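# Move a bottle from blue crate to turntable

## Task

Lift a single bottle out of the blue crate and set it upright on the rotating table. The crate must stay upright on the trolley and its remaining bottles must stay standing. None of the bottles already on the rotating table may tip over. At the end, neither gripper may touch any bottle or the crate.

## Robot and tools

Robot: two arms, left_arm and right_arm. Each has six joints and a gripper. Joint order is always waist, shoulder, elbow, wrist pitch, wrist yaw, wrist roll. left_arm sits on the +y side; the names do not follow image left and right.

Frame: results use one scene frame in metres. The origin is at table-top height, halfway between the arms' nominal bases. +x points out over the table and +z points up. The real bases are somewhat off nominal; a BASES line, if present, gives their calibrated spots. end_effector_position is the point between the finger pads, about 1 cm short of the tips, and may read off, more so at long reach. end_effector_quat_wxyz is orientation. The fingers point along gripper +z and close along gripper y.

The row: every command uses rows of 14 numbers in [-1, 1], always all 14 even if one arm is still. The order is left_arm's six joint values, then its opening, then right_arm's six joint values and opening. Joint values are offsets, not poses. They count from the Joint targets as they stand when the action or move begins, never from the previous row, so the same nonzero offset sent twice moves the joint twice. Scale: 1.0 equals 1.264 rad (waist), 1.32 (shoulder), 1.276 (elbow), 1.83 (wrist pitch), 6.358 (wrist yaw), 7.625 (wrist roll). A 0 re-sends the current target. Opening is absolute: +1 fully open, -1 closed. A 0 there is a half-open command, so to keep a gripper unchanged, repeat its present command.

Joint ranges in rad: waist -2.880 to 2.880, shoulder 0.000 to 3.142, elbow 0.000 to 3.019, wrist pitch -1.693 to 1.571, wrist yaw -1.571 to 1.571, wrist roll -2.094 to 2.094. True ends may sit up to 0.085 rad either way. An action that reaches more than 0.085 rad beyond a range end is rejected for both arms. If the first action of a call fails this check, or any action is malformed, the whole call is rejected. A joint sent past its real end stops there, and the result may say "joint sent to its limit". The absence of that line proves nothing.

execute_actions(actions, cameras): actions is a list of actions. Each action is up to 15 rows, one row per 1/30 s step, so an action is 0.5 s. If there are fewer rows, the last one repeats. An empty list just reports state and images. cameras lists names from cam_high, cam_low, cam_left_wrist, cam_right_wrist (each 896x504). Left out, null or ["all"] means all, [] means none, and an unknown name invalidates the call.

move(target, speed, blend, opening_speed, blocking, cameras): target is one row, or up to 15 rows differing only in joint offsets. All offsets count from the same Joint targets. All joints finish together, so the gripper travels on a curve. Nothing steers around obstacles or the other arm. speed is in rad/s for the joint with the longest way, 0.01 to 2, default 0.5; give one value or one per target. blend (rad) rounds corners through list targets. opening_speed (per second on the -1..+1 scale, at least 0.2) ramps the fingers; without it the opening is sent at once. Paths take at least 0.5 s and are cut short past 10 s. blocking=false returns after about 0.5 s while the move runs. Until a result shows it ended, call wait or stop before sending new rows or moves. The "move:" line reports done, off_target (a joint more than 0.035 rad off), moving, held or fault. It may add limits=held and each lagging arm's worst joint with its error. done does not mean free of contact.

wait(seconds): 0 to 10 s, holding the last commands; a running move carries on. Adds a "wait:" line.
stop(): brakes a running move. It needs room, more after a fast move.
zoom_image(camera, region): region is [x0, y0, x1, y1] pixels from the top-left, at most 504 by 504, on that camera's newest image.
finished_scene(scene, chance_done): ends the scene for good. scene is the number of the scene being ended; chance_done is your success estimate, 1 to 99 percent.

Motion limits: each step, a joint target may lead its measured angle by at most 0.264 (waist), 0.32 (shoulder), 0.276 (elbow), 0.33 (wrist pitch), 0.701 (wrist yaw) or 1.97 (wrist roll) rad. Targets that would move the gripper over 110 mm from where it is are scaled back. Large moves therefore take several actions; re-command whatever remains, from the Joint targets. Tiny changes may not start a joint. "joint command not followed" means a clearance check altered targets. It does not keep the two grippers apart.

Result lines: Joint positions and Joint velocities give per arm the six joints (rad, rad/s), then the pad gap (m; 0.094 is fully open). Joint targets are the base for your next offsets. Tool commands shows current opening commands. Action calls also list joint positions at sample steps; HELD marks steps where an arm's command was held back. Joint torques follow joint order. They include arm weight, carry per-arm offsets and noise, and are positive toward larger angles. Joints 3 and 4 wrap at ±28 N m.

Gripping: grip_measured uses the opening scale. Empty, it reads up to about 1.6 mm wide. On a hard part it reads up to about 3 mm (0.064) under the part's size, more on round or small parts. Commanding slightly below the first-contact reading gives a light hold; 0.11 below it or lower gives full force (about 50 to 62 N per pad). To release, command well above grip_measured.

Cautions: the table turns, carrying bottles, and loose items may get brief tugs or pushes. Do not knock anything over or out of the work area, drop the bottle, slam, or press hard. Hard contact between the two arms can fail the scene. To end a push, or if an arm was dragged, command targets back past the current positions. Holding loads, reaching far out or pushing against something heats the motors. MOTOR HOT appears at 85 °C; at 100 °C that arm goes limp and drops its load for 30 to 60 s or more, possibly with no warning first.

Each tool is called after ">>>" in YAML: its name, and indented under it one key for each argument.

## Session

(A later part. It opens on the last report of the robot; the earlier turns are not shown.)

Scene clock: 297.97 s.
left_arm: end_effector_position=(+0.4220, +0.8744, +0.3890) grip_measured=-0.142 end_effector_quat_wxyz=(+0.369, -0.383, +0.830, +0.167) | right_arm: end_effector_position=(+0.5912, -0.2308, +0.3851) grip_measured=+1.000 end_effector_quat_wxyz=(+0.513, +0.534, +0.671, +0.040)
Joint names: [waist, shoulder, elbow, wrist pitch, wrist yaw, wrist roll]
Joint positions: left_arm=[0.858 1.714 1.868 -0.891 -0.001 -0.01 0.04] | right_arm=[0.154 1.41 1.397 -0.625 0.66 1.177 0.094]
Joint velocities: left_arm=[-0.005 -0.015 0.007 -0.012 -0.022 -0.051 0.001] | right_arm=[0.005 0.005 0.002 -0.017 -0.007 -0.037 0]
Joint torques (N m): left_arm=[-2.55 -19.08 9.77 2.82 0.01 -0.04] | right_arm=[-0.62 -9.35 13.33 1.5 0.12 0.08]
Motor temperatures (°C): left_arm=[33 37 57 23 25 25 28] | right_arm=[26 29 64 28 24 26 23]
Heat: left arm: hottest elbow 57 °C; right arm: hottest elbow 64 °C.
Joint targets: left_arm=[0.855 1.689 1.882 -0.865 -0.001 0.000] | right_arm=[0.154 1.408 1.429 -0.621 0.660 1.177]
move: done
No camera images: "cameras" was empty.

>>> move:
  target: [0, 0, -0.0085, 0.0059, 0, 0, -0.4, 0, 0, 0, 0, 0, 0, 1]
  speed: 0.05
  cameras: ["cam_low"]

>>> zoom_image:
  camera: "cam_low"
  region: [740, 90, 850, 200]

Scene clock: 304.13 s.
left_arm: end_effector_position=(+0.4224, +0.8748, +0.3848) grip_measured=-0.142 end_effector_quat_wxyz=(+0.369, -0.383, +0.830, +0.167) | right_arm: end_effector_position=(+0.5912, -0.2308, +0.3851) grip_measured=+1.000 end_effector_quat_wxyz=(+0.513, +0.534, +0.671, +0.040)
Joint names: [waist, shoulder, elbow, wrist pitch, wrist yaw, wrist roll]
Joint positions: left_arm=[0.858 1.714 1.857 -0.88 -0.001 -0.01 0.04] | right_arm=[0.154 1.41 1.397 -0.625 0.66 1.177 0.094]
Joint velocities: left_arm=[0.005 -0.005 0.012 0.002 -0.007 0.051 0] | right_arm=[-0.005 -0.024 0.012 0.027 -0.066 -0.081 0]
Joint torques (N m): left_arm=[-1.96 -19.31 9.85 2.62 0.02 0] | right_arm=[-0.67 -9.41 13.31 1.48 0.12 0.08]
Motor temperatures (°C): left_arm=[33 38 57 23 25 25 28] | right_arm=[26 29 64 28 24 26 23]
Heat: left arm: hottest elbow 57 °C; right arm: hottest elbow 64 °C.
Joint targets: left_arm=[0.855 1.689 1.871 -0.854 -0.001 0.000] | right_arm=[0.154 1.408 1.429 -0.621 0.660 1.177]
move: done
Images, in order (width x height): cam_low 896x504.

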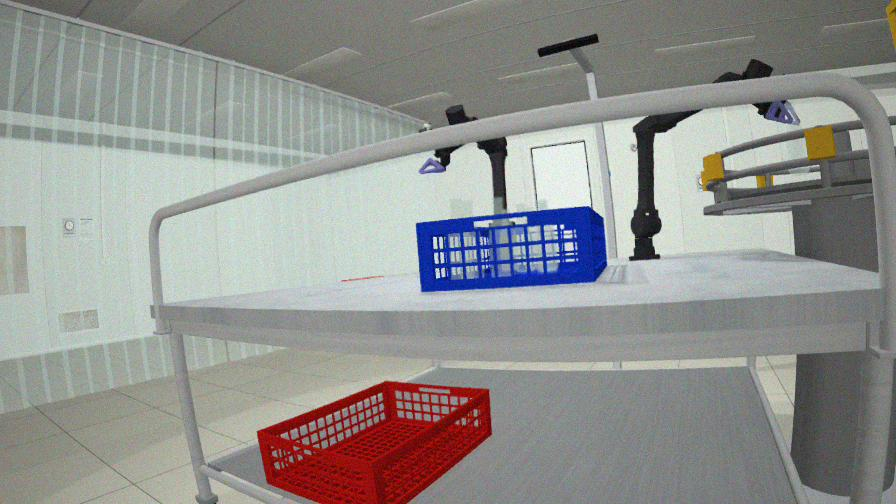

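Scaled by 4.582 from the camera's 896x504 image, which has a finer 1280x720 frame.

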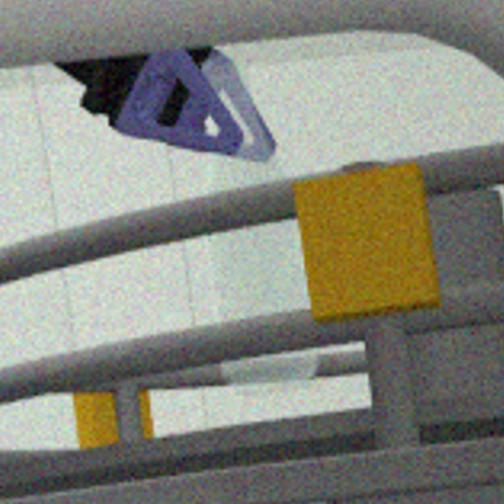

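>>> move:
  target: [0,0,-0.0085,0.0059,0,0,-0.4, 0,0,0,0,0,0,1]
  speed: 0.05
  cameras: []

>>> move:
  target: [0,0,-0.0085,0.0059,0,0,-0.4, 0,0,0,0,0,0,1]
  speed: 0.05
  cameras: ["cam_low"]

>>> zoom_image:
  camera: "cam_low"
  region: [740, 90, 850, 200]

Scene clock: 322.60 s.
left_arm: end_effector_position=(+0.4228, +0.8753, +0.3808) grip_measured=-0.142 end_effector_quat_wxyz=(+0.369, -0.383, +0.830, +0.167) | right_arm: end_effector_position=(+0.5912, -0.2308, +0.3851) grip_measured=+1.000 end_effector_quat_wxyz=(+0.513, +0.534, +0.671, +0.040)
Joint names: [waist, shoulder, elbow, wrist pitch, wrist yaw, wrist roll]
Joint positions: left_arm=[0.858 1.714 1.846 -0.869 -0.001 -0.01 0.04] | right_arm=[0.154 1.41 1.397 -0.625 0.66 1.177 0.094]
Joint velocities: left_arm=[-0.005 -0.005 -0.007 0.002 0.037 0.022 0] | right_arm=[-0.005 0.015 -0.012 -0.007 -0.022 -0.081 0]
Joint torques (N m): left_arm=[-1.79 -18.67 9.8 2.67 0.04 -0.03] | right_arm=[-0.56 -9.35 13.33 1.5 0.13 0.08]
Motor temperatures (°C): left_arm=[33 38 58 23 25 25 28] | right_arm=[26 29 64 28 24 26 23]
Heat: left arm: hottest elbow 58 °C; right arm: hottest elbow 64 °C.
Joint targets: left_arm=[0.855 1.689 1.860 -0.844 -0.001 0.000] | right_arm=[0.154 1.408 1.429 -0.621 0.660 1.177]
move: done
No camera images: "cameras" was empty.

Scene clock: 323.40 s.
left_arm: end_effector_position=(+0.4232, +0.8757, +0.3767) grip_measured=-0.142 end_effector_quat_wxyz=(+0.369, -0.383, +0.830, +0.167) | right_arm: end_effector_position=(+0.5912, -0.2308, +0.3851) grip_measured=+1.000 end_effector_quat_wxyz=(+0.513, +0.534, +0.671, +0.040)
Joint names: [waist, shoulder, elbow, wrist pitch, wrist yaw, wrist roll]
Joint positions: left_arm=[0.858 1.714 1.836 -0.858 -0.001 -0.01 0.04] | right_arm=[0.154 1.41 1.397 -0.625 0.66 1.177 0.094]
Joint velocities: left_arm=[-0.005 -0.015 0.007 -0.007 -0.007 0.022 0] | right_arm=[-0.005 -0.005 0.007 -0.012 0.037 -0.037 0]
Joint torques (N m): left_arm=[-1.85 -19.37 9.94 2.73 0.01 -0.04] | right_arm=[-0.67 -9.41 13.33 1.48 0.12 0.08]
Motor temperatures (°C): left_arm=[33 38 58 23 25 25 28] | right_arm=[26 29 64 28 24 26 23]
Heat: left arm: hottest elbow 58 °C; right arm: hottest elbow 64 °C.
Joint targets: left_arm=[0.855 1.689 1.849 -0.833 -0.001 0.000] | right_arm=[0.154 1.408 1.429 -0.621 0.660 1.177]
move: done
Images, in order (width x height): cam_low 896x504.

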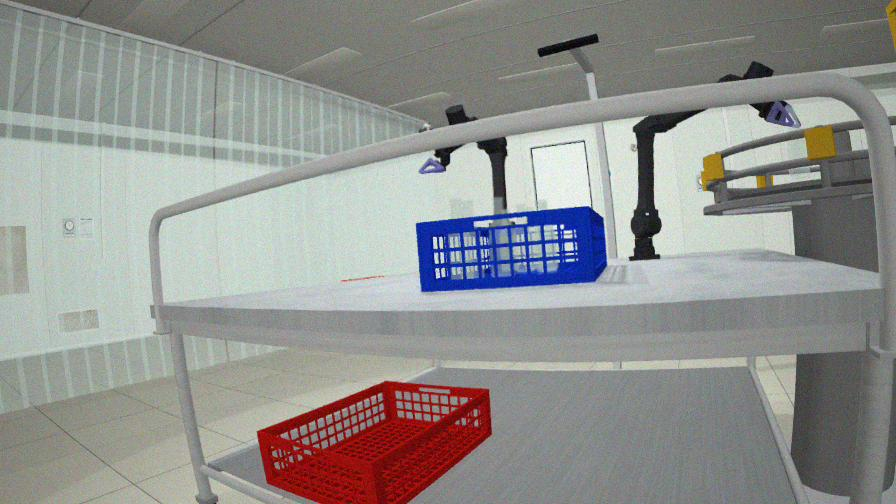

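Scaled by 4.582 from the camera's 896x504 image, which has a finer 1280x720 frame.

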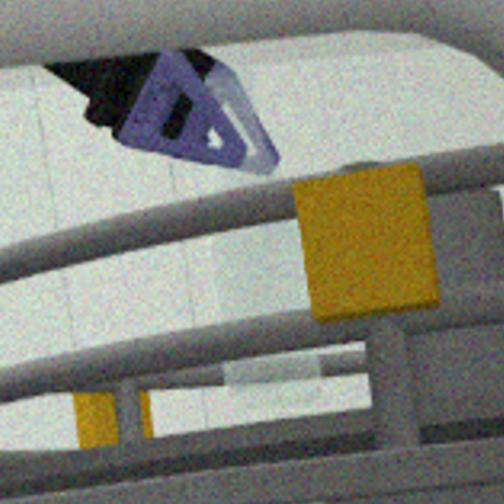

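>>> move:
  target: [0,0,-0.0085,0.0059,0,0,-0.4, 0,0,0,0,0,0,1]
  speed: 0.05
  cameras: []

>>> move:
  target: [0,0,-0.0085,0.0059,0,0,-0.4, 0,0,0,0,0,0,1]
  speed: 0.05
  cameras: ["cam_low"]

>>> zoom_image:
  camera: "cam_low"
  region: [740, 90, 850, 200]

Scene clock: 331.70 s.
left_arm: end_effector_position=(+0.4235, +0.8760, +0.3726) grip_measured=-0.142 end_effector_quat_wxyz=(+0.369, -0.383, +0.830, +0.167) | right_arm: end_effector_position=(+0.5912, -0.2308, +0.3851) grip_measured=+1.000 end_effector_quat_wxyz=(+0.513, +0.534, +0.671, +0.040)
Joint names: [waist, shoulder, elbow, wrist pitch, wrist yaw, wrist roll]
Joint positions: left_arm=[0.858 1.714 1.825 -0.847 -0.001 -0.01 0.04] | right_arm=[0.154 1.41 1.397 -0.625 0.66 1.177 0.094]
Joint velocities: left_arm=[0.005 -0.015 -0.017 -0.007 -0.022 -0.037 0] | right_arm=[-0.005 0.005 -0.012 0.002 -0.007 0.007 0]
Joint torques (N m): left_arm=[-2.37 -19.02 9.88 2.54 0.02 -0.01] | right_arm=[-0.62 -9.41 13.33 1.51 0.12 0.08]
Motor temperatures (°C): left_arm=[32 39 57 23 25 25 28] | right_arm=[26 29 64 28 24 26 23]
Heat: left arm: hottest elbow 57 °C; right arm: hottest elbow 64 °C.
Joint targets: left_arm=[0.855 1.689 1.838 -0.822 -0.001 0.000] | right_arm=[0.154 1.408 1.429 -0.621 0.660 1.177]
move: done
No camera images: "cameras" was empty.

Scene clock: 332.50 s.
left_arm: end_effector_position=(+0.4238, +0.8764, +0.3685) grip_measured=-0.142 end_effector_quat_wxyz=(+0.369, -0.383, +0.830, +0.167) | right_arm: end_effector_position=(+0.5912, -0.2308, +0.3851) grip_measured=+1.000 end_effector_quat_wxyz=(+0.513, +0.534, +0.671, +0.040)
Joint names: [waist, shoulder, elbow, wrist pitch, wrist yaw, wrist roll]
Joint positions: left_arm=[0.858 1.714 1.814 -0.837 -0.001 -0.01 0.04] | right_arm=[0.154 1.41 1.397 -0.625 0.66 1.177 0.094]
Joint velocities: left_arm=[-0.005 -0.005 -0.012 0.002 -0.022 -0.037 0.001] | right_arm=[-0.005 -0.005 -0.002 -0.007 0.007 -0.007 0]
Joint torques (N m): left_arm=[-2.02 -19.08 9.84 2.56 -0.02 -0.04] | right_arm=[-0.62 -9.41 13.31 1.51 0.12 0.08]
Motor temperatures (°C): left_arm=[32 39 57 23 25 25 28] | right_arm=[26 29 64 28 24 26 23]
Heat: left arm: hottest elbow 57 °C; right arm: hottest elbow 64 °C.
Joint targets: left_arm=[0.855 1.689 1.828 -0.811 -0.001 0.000] | right_arm=[0.154 1.408 1.429 -0.621 0.660 1.177]
move: done
Images, in order (width x height): cam_low 896x504.

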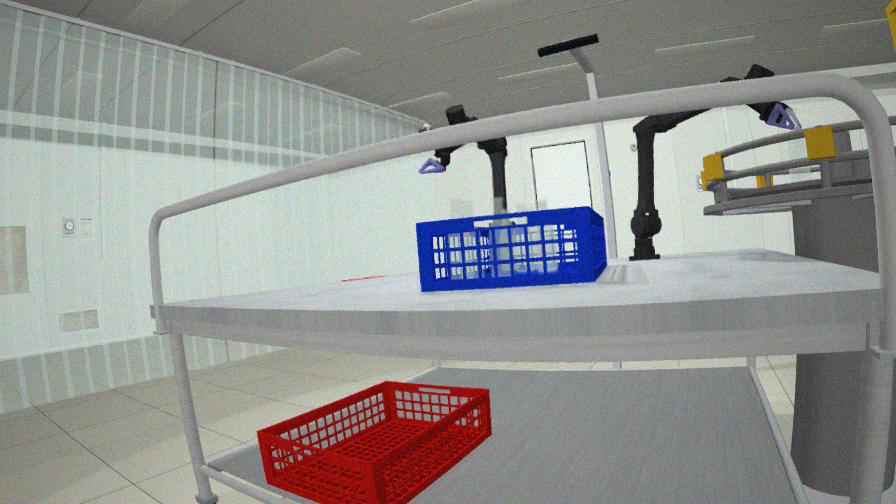

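Scaled by 4.582 from the camera's 896x504 image, which has a finer 1280x720 frame.

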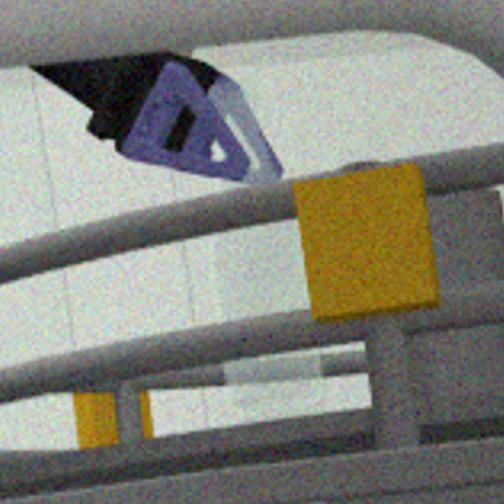

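>>> move:
  target: [0,0,-0.0085,0.0059,0,0,-0.4, 0,0,0,0,0,0,1]
  speed: 0.05
  cameras: []

>>> move:
  target: [0,0,-0.0085,0.0059,0,0,-0.4, 0,0,0,0,0,0,1]
  speed: 0.05
  cameras: ["cam_low"]

>>> zoom_image:
  camera: "cam_low"
  region: [770, 140, 850, 205]

Scene clock: 339.47 s.
left_arm: end_effector_position=(+0.4240, +0.8766, +0.3642) grip_measured=-0.142 end_effector_quat_wxyz=(+0.369, -0.383, +0.830, +0.167) | right_arm: end_effector_position=(+0.5912, -0.2308, +0.3851) grip_measured=+1.000 end_effector_quat_wxyz=(+0.513, +0.534, +0.671, +0.040)
Joint names: [waist, shoulder, elbow, wrist pitch, wrist yaw, wrist roll]
Joint positions: left_arm=[0.858 1.714 1.803 -0.826 -0.001 -0.01 0.04] | right_arm=[0.154 1.41 1.397 -0.625 0.66 1.177 0.094]
Joint velocities: left_arm=[-0.005 -0.005 -0.022 0.017 0.022 -0.051 0] | right_arm=[-0.005 -0.005 0.007 0.017 0.037 0.037 0]
Joint torques (N m): left_arm=[-2.37 -19.08 9.96 2.65 0.06 -0.07] | right_arm=[-0.62 -9.41 13.31 1.5 0.12 0.08]
Motor temperatures (°C): left_arm=[32 39 56 23 25 25 28] | right_arm=[26 29 64 28 24 26 23]
Heat: left arm: hottest elbow 56 °C; right arm: hottest elbow 64 °C.
Joint targets: left_arm=[0.855 1.689 1.817 -0.801 -0.001 0.000] | right_arm=[0.154 1.408 1.429 -0.621 0.660 1.177]
move: done
No camera images: "cameras" was empty.

Scene clock: 340.27 s.
left_arm: end_effector_position=(+0.4242, +0.8769, +0.3602) grip_measured=-0.142 end_effector_quat_wxyz=(+0.369, -0.383, +0.830, +0.167) | right_arm: end_effector_position=(+0.5912, -0.2308, +0.3851) grip_measured=+1.000 end_effector_quat_wxyz=(+0.513, +0.534, +0.671, +0.040)
Joint names: [waist, shoulder, elbow, wrist pitch, wrist yaw, wrist roll]
Joint positions: left_arm=[0.858 1.714 1.792 -0.815 -0.001 -0.01 0.04] | right_arm=[0.154 1.41 1.397 -0.625 0.66 1.177 0.094]
Joint velocities: left_arm=[-0.015 -0.005 -0.007 0.027 0.007 -0.051 0] | right_arm=[-0.015 -0.015 -0.002 0.007 -0.007 0.022 0]
Joint torques (N m): left_arm=[-2.26 -19.08 9.88 2.81 0.03 -0.04] | right_arm=[-0.56 -9.41 13.3 1.48 0.12 0.08]
Motor temperatures (°C): left_arm=[32 39 56 23 25 25 28] | right_arm=[26 29 64 28 24 26 23]
Heat: left arm: hottest elbow 56 °C; right arm: hottest elbow 64 °C.
Joint targets: left_arm=[0.855 1.689 1.806 -0.789 -0.001 0.000] | right_arm=[0.154 1.408 1.429 -0.621 0.660 1.177]
move: done
Images, in order (width x height): cam_low 896x504.

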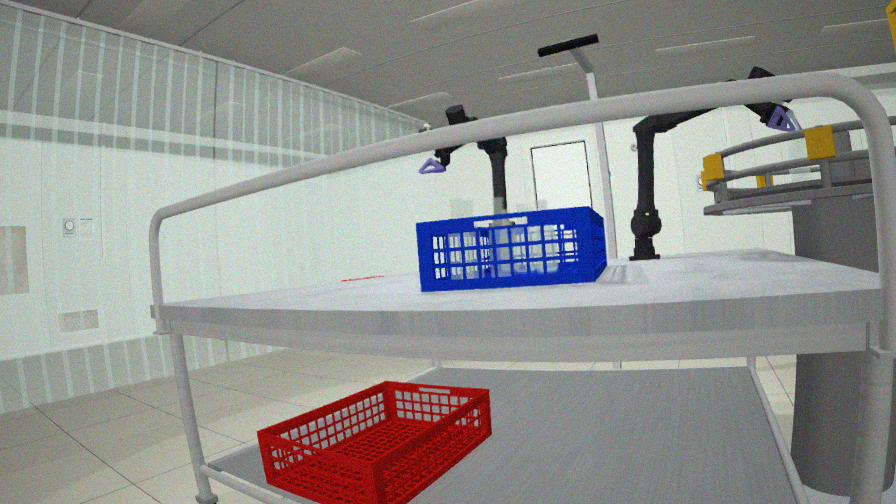

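Scaled by 6.300 from the camera's 896x504 image, which has a finer 1280x720 frame.

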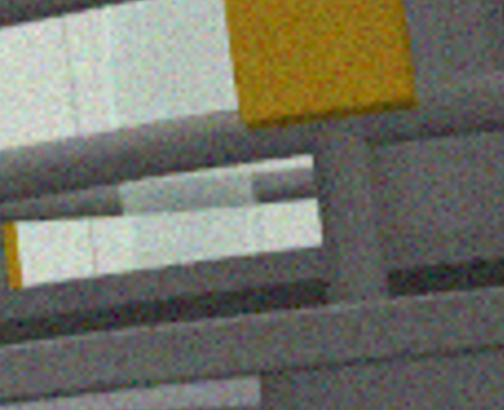

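>>> move:
  target: [0,0,-0.0085,0.0059,0,0,-0.4, 0,0,0,0,0,0,1]
  speed: 0.05
  cameras: []

Scene clock: 345.77 s.
left_arm: end_effector_position=(+0.4244, +0.8771, +0.3559) grip_measured=-0.142 end_effector_quat_wxyz=(+0.369, -0.383, +0.830, +0.167) | right_arm: end_effector_position=(+0.5912, -0.2308, +0.3851) grip_measured=+1.000 end_effector_quat_wxyz=(+0.513, +0.534, +0.671, +0.040)
Joint names: [waist, shoulder, elbow, wrist pitch, wrist yaw, wrist roll]
Joint positions: left_arm=[0.858 1.714 1.781 -0.804 -0.001 -0.01 0.04] | right_arm=[0.154 1.41 1.397 -0.625 0.66 1.177 0.094]
Joint velocities: left_arm=[-0.015 -0.005 -0.007 0.002 -0.037 0.007 0] | right_arm=[-0.015 0.005 0.002 0.012 0.081 -0.095 0]
Joint torques (N m): left_arm=[-1.96 -19.25 9.98 2.59 0.01 -0.05] | right_arm=[-0.56 -9.41 13.33 1.5 0.12 0.08]
Motor temperatures (°C): left_arm=[32 39 55 23 25 25 28] | right_arm=[26 29 64 28 24 26 23]
Heat: left arm: hottest elbow 55 °C; right arm: hottest elbow 64 °C.
Joint targets: left_arm=[0.855 1.689 1.795 -0.779 -0.001 0.000] | right_arm=[0.154 1.408 1.429 -0.621 0.660 1.177]
move: done
No camera images: "cameras" was empty.

>>> move:
  target: [0,0,-0.0085,0.0059,0,0,-0.4, 0,0,0,0,0,0,1]
  speed: 0.05
  cameras: []

Scene clock: 348.10 s.
left_arm: end_effector_position=(+0.4246, +0.8773, +0.3519) grip_measured=-0.142 end_effector_quat_wxyz=(+0.369, -0.383, +0.830, +0.167) | right_arm: end_effector_position=(+0.5912, -0.2308, +0.3851) grip_measured=+1.000 end_effector_quat_wxyz=(+0.513, +0.534, +0.671, +0.040)
Joint names: [waist, shoulder, elbow, wrist pitch, wrist yaw, wrist roll]
Joint positions: left_arm=[0.858 1.714 1.771 -0.793 -0.001 -0.01 0.04] | right_arm=[0.154 1.41 1.397 -0.625 0.66 1.177 0.094]
Joint velocities: left_arm=[-0.005 0.005 -0.027 0.017 0.051 -0.022 0] | right_arm=[-0.005 -0.015 -0.012 -0.002 0.037 -0.037 0]
Joint torques (N m): left_arm=[-1.9 -19.31 9.66 2.84 0.01 -0.05] | right_arm=[-0.62 -9.41 13.33 1.5 0.12 0.08]
Motor temperatures (°C): left_arm=[32 39 55 23 25 25 28] | right_arm=[26 29 64 28 24 26 23]
Heat: left arm: hottest elbow 55 °C; right arm: hottest elbow 64 °C.
Joint targets: left_arm=[0.855 1.689 1.784 -0.768 -0.001 0.000] | right_arm=[0.154 1.408 1.429 -0.621 0.660 1.177]
move: done
No camera images: "cameras" was empty.

>>> move:
  target: [0,0,-0.0085,0.0059,0,0,-0.4, 0,0,0,0,0,0,1]
  speed: 0.05
  cameras: ["cam_low"]

>>> zoom_image:
  camera: "cam_low"
  region: [770, 100, 870, 200]

Scene clock: 352.53 s.
left_arm: end_effector_position=(+0.4247, +0.8775, +0.3479) grip_measured=-0.142 end_effector_quat_wxyz=(+0.369, -0.383, +0.830, +0.167) | right_arm: end_effector_position=(+0.5912, -0.2308, +0.3851) grip_measured=+1.000 end_effector_quat_wxyz=(+0.513, +0.534, +0.671, +0.040)
Joint names: [waist, shoulder, elbow, wrist pitch, wrist yaw, wrist roll]
Joint positions: left_arm=[0.858 1.714 1.76 -0.782 -0.001 -0.01 0.04] | right_arm=[0.154 1.41 1.397 -0.625 0.66 1.177 0.094]
Joint velocities: left_arm=[-0.024 -0.024 0.007 0.012 -0.007 0.022 0] | right_arm=[-0.005 -0.005 -0.022 0.012 -0.022 -0.007 0]
Joint torques (N m): left_arm=[-1.73 -19.02 10.14 2.71 -0.01 -0.04] | right_arm=[-0.62 -9.47 13.31 1.48 0.12 0.08]
Motor temperatures (°C): left_arm=[32 39 55 23 25 25 28] | right_arm=[26 29 64 28 24 26 23]
Heat: left arm: hottest elbow 55 °C; right arm: hottest elbow 64 °C.
Joint targets: left_arm=[0.855 1.689 1.773 -0.757 -0.001 0.000] | right_arm=[0.154 1.408 1.429 -0.621 0.660 1.177]
move: done
Images, in order (width x height): cam_low 896x504.

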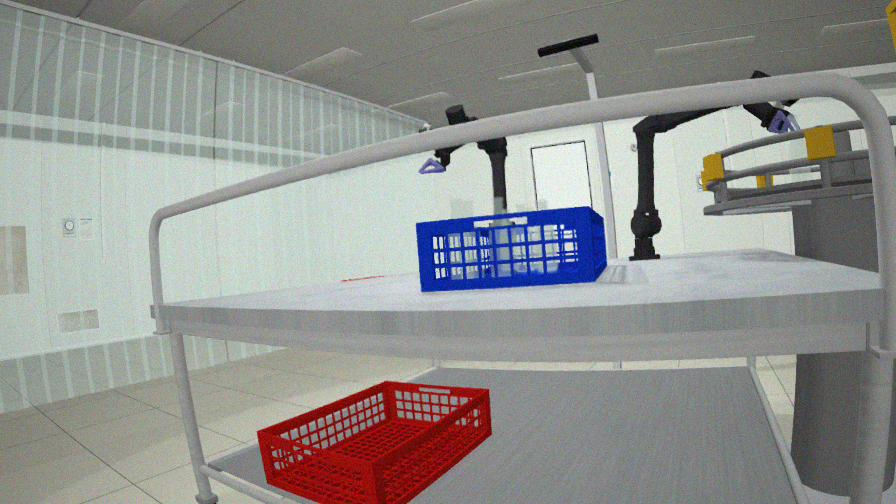

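Scaled by 5.040 from the camera's 896x504 image, which has a finer 1280x720 frame.

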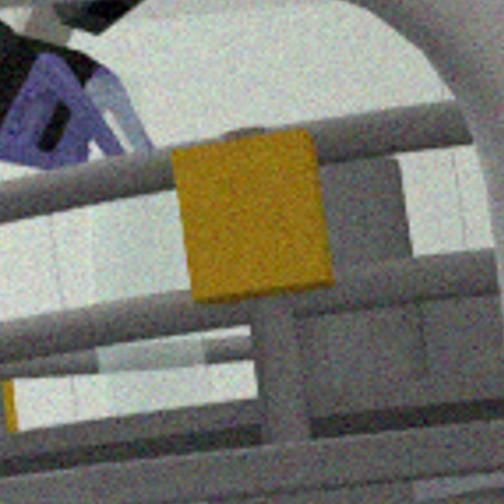

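>>> move:
  target: [0,0,-0.0085,0.0059,0,0,-0.4, 0,0,0,0,0,0,1]
  speed: 0.05
  cameras: ["cam_left_wrist"]

Scene clock: 362.37 s.
left_arm: end_effector_position=(+0.4260, +0.8789, +0.3478) grip_measured=-0.142 end_effector_quat_wxyz=(+0.374, -0.382, +0.828, +0.169) | right_arm: end_effector_position=(+0.5912, -0.2308, +0.3851) grip_measured=+1.000 end_effector_quat_wxyz=(+0.513, +0.534, +0.671, +0.040)
Joint names: [waist, shoulder, elbow, wrist pitch, wrist yaw, wrist roll]
Joint positions: left_arm=[0.858 1.714 1.754 -0.766 -0.001 -0.01 0.04] | right_arm=[0.154 1.41 1.397 -0.625 0.66 1.177 0.094]
Joint velocities: left_arm=[-0.015 -0.005 -0.022 -0.002 -0.037 0.022 0] | right_arm=[0.005 -0.005 0.017 -0.017 0.081 -0.066 0]
Joint torques (N m): left_arm=[-1.49 -19.08 9.58 2.59 -0.02 -0.04] | right_arm=[-0.62 -9.35 13.33 1.48 0.12 0.08]
Motor temperatures (°C): left_arm=[32 39 55 23 25 25 28] | right_arm=[26 29 65 28 24 26 23]
Heat: left arm: hottest elbow 55 °C; right arm: hottest elbow 65 °C.
Joint targets: left_arm=[0.855 1.689 1.762 -0.747 -0.001 0.000] | right_arm=[0.154 1.408 1.429 -0.621 0.660 1.177]
move: done
Images, in order (width x height): cam_left_wrist 896x504.

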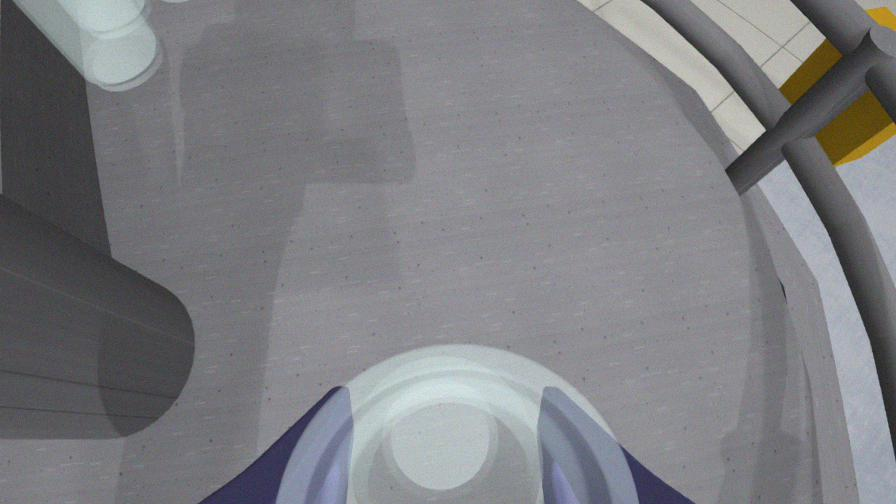

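>>> move:
  target: [0,0,0,0,0,0,1.0,0,0,0,0,0,0,1]
  opening_speed: 2.0
  cameras: ["cam_left_wrist"]

>>> move:
  target: [0.02,-0.14,0.04,-0.02,0,0,1.0,0,0,0,0,0,0,1]
  speed: 0.4
  cameras: ["cam_left_wrist"]

Scene clock: 368.63 s.
left_arm: end_effector_position=(+0.4257, +0.8773, +0.3525) grip_measured=+0.998 end_effector_quat_wxyz=(+0.379, -0.381, +0.826, +0.170) | right_arm: end_effector_position=(+0.5912, -0.2308, +0.3851) grip_measured=+1.000 end_effector_quat_wxyz=(+0.513, +0.534, +0.671, +0.040)
Joint names: [waist, shoulder, elbow, wrist pitch, wrist yaw, wrist roll]
Joint positions: left_arm=[0.857 1.705 1.75 -0.758 0.001 -0.009 0.094] | right_arm=[0.154 1.41 1.397 -0.625 0.66 1.177 0.094]
Joint velocities: left_arm=[-0.005 0.005 0.012 -0.002 -0.051 -0.037 0.001] | right_arm=[-0.005 -0.005 -0.007 -0.002 -0.066 -0.007 0]
Joint torques (N m): left_arm=[-2.02 -18.2 9.87 2.14 -0.06 0] | right_arm=[-0.62 -9.41 13.31 1.5 0.12 0.08]
Motor temperatures (°C): left_arm=[32 39 55 23 25 25 28] | right_arm=[26 29 65 28 24 26 23]
Heat: left arm: hottest elbow 55 °C; right arm: hottest elbow 65 °C.
Joint targets: left_arm=[0.855 1.689 1.763 -0.747 -0.001 0.000] | right_arm=[0.154 1.408 1.429 -0.621 0.660 1.177]
move: done
Images, in order (width x height): cam_left_wrist 896x504.

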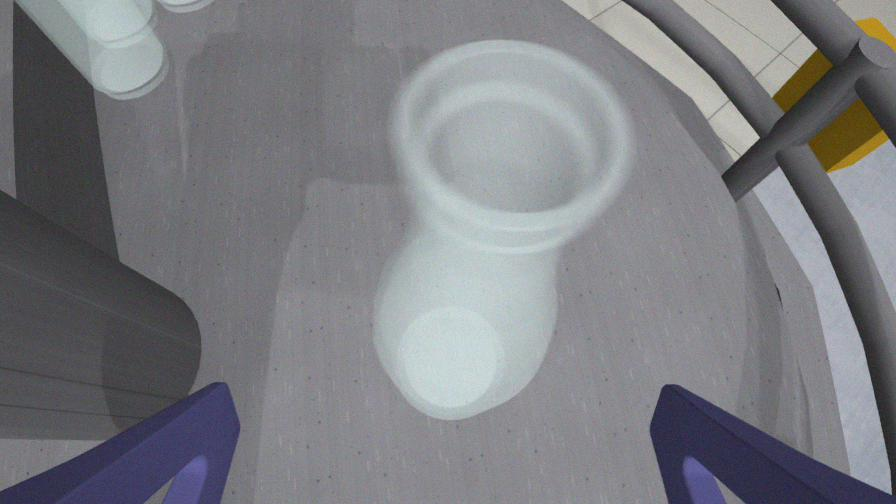

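Scene clock: 369.93 s.
left_arm: end_effector_position=(+0.3752, +0.8368, +0.5025) grip_measured=+0.998 end_effector_quat_wxyz=(+0.465, -0.366, +0.777, +0.214) | right_arm: end_effector_position=(+0.5912, -0.2308, +0.3851) grip_measured=+1.000 end_effector_quat_wxyz=(+0.513, +0.534, +0.671, +0.040)
Joint names: [waist, shoulder, elbow, wrist pitch, wrist yaw, wrist roll]
Joint positions: left_arm=[0.875 1.494 1.776 -0.778 0.001 -0.009 0.094] | right_arm=[0.154 1.41 1.397 -0.625 0.66 1.177 0.094]
Joint velocities: left_arm=[-0.015 -0.005 -0.012 0.002 -0.022 -0.007 0] | right_arm=[0.005 0.015 -0.017 0.017 -0.081 -0.037 0]
Joint torques (N m): left_arm=[-1.55 -13.16 11.52 1.57 -0.1 -0.06] | right_arm=[-0.62 -9.47 13.31 1.48 0.12 0.08]
Motor temperatures (°C): left_arm=[32 39 55 23 25 25 28] | right_arm=[26 29 65 28 24 26 23]
Heat: left arm: hottest elbow 55 °C; right arm: hottest elbow 65 °C.
Joint targets: left_arm=[0.880 1.504 1.814 -0.783 -0.001 0.000] | right_arm=[0.154 1.408 1.429 -0.621 0.660 1.177]
move: off_target (left_arm); left_arm: the elbow is farthest, 0.038 rad from its target
Images, in order (width x height): cam_left_wrist 896x504.

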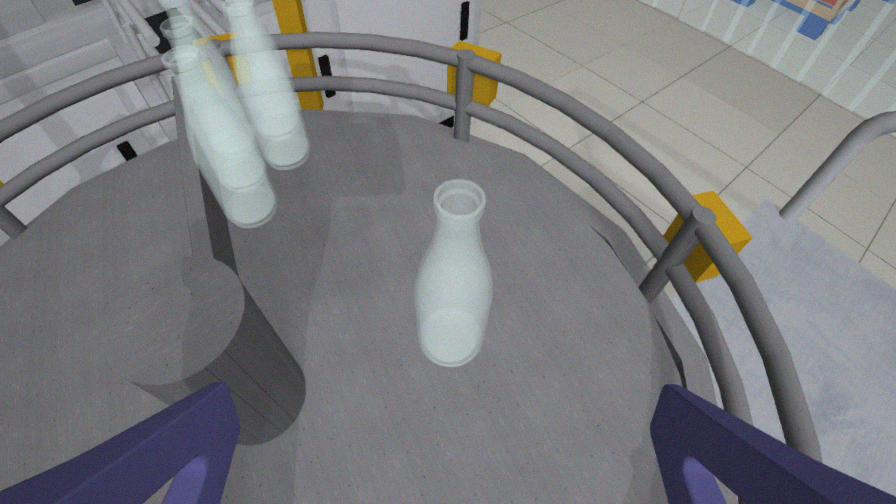

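>>> move:
  target: [0.02,-0.105,0.153,-0.128,0,0,1.0,0,0,0,0,0,0,1]
  speed: 0.5
  cameras: ["cam_left_wrist", "cam_high"]

Scene clock: 373.50 s.
left_arm: end_effector_position=(+0.3029, +0.7715, +0.6417) grip_measured=+0.998 end_effector_quat_wxyz=(+0.501, -0.364, +0.748, +0.238) | right_arm: end_effector_position=(+0.5912, -0.2308, +0.3851) grip_measured=+1.000 end_effector_quat_wxyz=(+0.513, +0.534, +0.671, +0.040)
Joint names: [waist, shoulder, elbow, wrist pitch, wrist yaw, wrist roll]
Joint positions: left_arm=[0.899 1.36 1.977 -1.012 0.001 -0.009 0.094] | right_arm=[0.154 1.41 1.397 -0.625 0.66 1.177 0.094]
Joint velocities: left_arm=[-0.005 0.005 0.002 0.022 0.051 -0.007 0] | right_arm=[-0.005 -0.005 0.002 -0.012 -0.007 0.007 0]
Joint torques (N m): left_arm=[-0.91 -9.47 10.11 1.7 -0.07 -0.03] | right_arm=[-0.62 -9.41 13.33 1.5 0.12 0.08]
Motor temperatures (°C): left_arm=[32 38 56 23 25 25 28] | right_arm=[26 29 65 28 24 26 23]
Heat: left arm: hottest elbow 56 °C; right arm: hottest elbow 65 °C.
Joint targets: left_arm=[0.906 1.365 2.009 -1.017 -0.001 0.000] | right_arm=[0.154 1.408 1.429 -0.621 0.660 1.177]
move: done
Images, in order (width x height): cam_high 896x504, cam_left_wrist 896x504.

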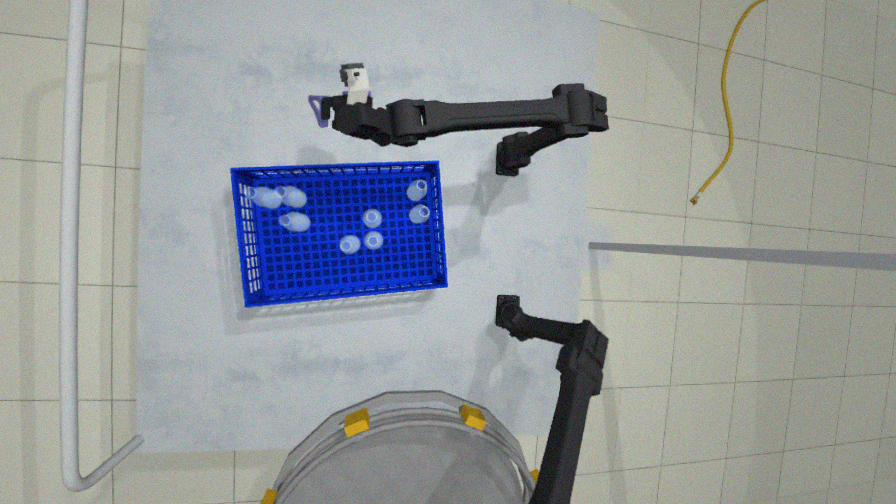

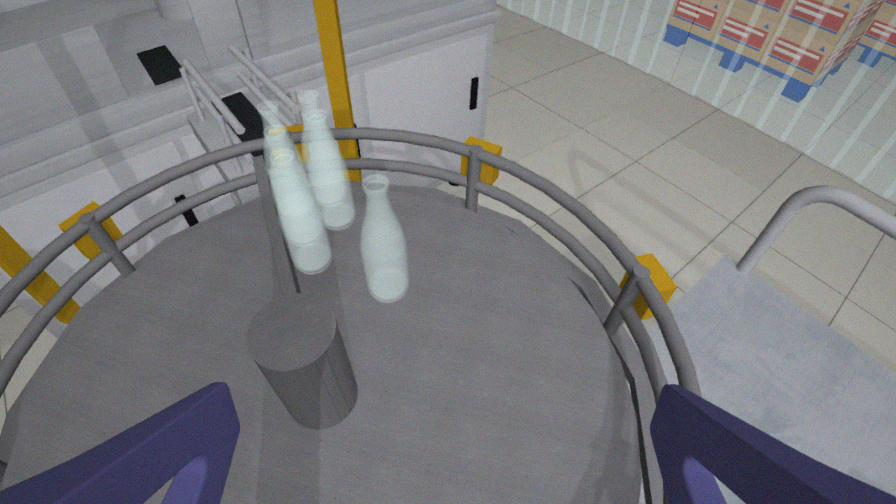

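>>> wait:
  seconds: 1
  cameras: ["cam_left_wrist"]

>>> zoom_image:
  camera: "cam_left_wrist"
  region: [200, 70, 460, 330]

Scene clock: 377.63 s.
left_arm: end_effector_position=(+0.3029, +0.7715, +0.6417) grip_measured=+0.998 end_effector_quat_wxyz=(+0.501, -0.364, +0.748, +0.238) | right_arm: end_effector_position=(+0.5912, -0.2308, +0.3851) grip_measured=+1.000 end_effector_quat_wxyz=(+0.513, +0.534, +0.671, +0.040)
Joint names: [waist, shoulder, elbow, wrist pitch, wrist yaw, wrist roll]
Joint positions: left_arm=[0.899 1.36 1.977 -1.012 0.001 -0.009 0.094] | right_arm=[0.154 1.41 1.397 -0.625 0.66 1.177 0.094]
Joint velocities: left_arm=[-0.005 -0.005 -0.012 0.007 -0.022 -0.007 0] | right_arm=[-0.015 0.005 0.002 -0.002 0.037 -0.037 0]
Joint torques (N m): left_arm=[-1.08 -9.93 9.99 1.74 -0.07 -0.06] | right_arm=[-0.62 -9.41 13.31 1.48 0.12 0.08]
Motor temperatures (°C): left_arm=[32 38 56 23 25 25 28] | right_arm=[26 29 65 28 24 26 23]
Heat: left arm: hottest elbow 56 °C; right arm: hottest elbow 65 °C.
Joint targets: left_arm=[0.906 1.365 2.009 -1.017 -0.001 0.000] | right_arm=[0.154 1.408 1.429 -0.621 0.660 1.177]
Tool commands: left_gripper/opening=+1.0 right_gripper/opening=+1.0
wait: 1.00 s; at rest from the start
Images, in order (width x height): cam_left_wrist 896x504.

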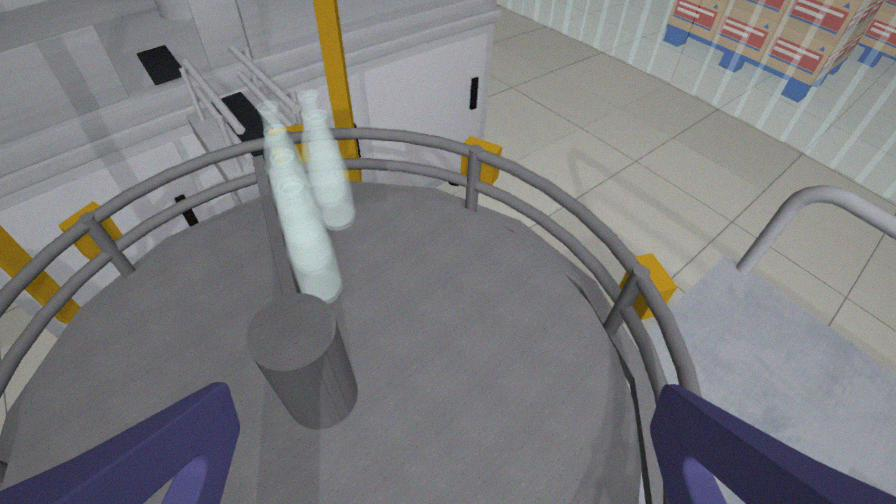

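Scaled by 1.938 from the camera's 896x504 image, which has a finer 1280x720 frame.

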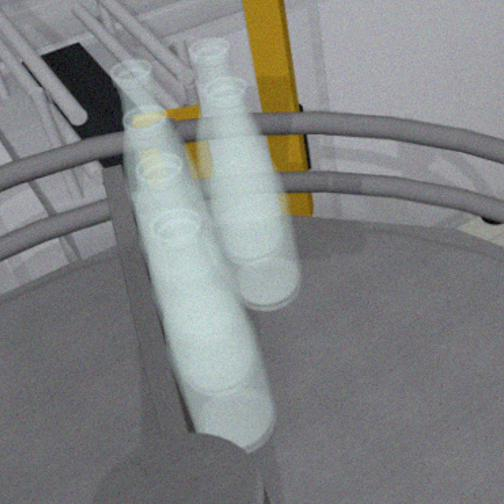

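>>> zoom_image:
  camera: "cam_left_wrist"
  region: [200, 70, 460, 330]

>>> zoom_image:
  camera: "cam_high"
  region: [220, 150, 460, 320]

Scaled by 1.938 from the camera's 896x504 image, which has a finer 1280x720 frame.

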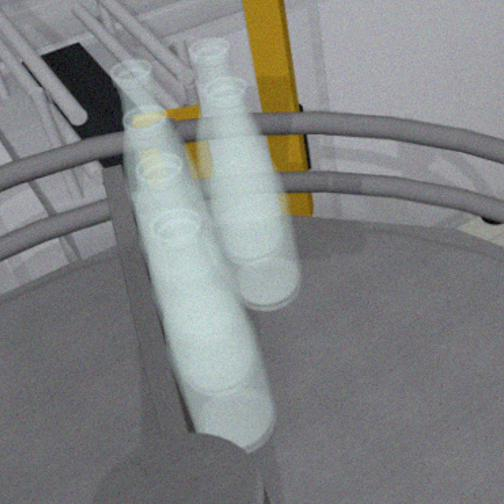

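This scene's latest camera images include none from cam_high. They are from: cam_left_wrist. cam_high's image comes with the result of a call that names it in "cameras".

>>> finished_scene:
  scene: 2
  chance_done: 93

The scene is finished: the task was done.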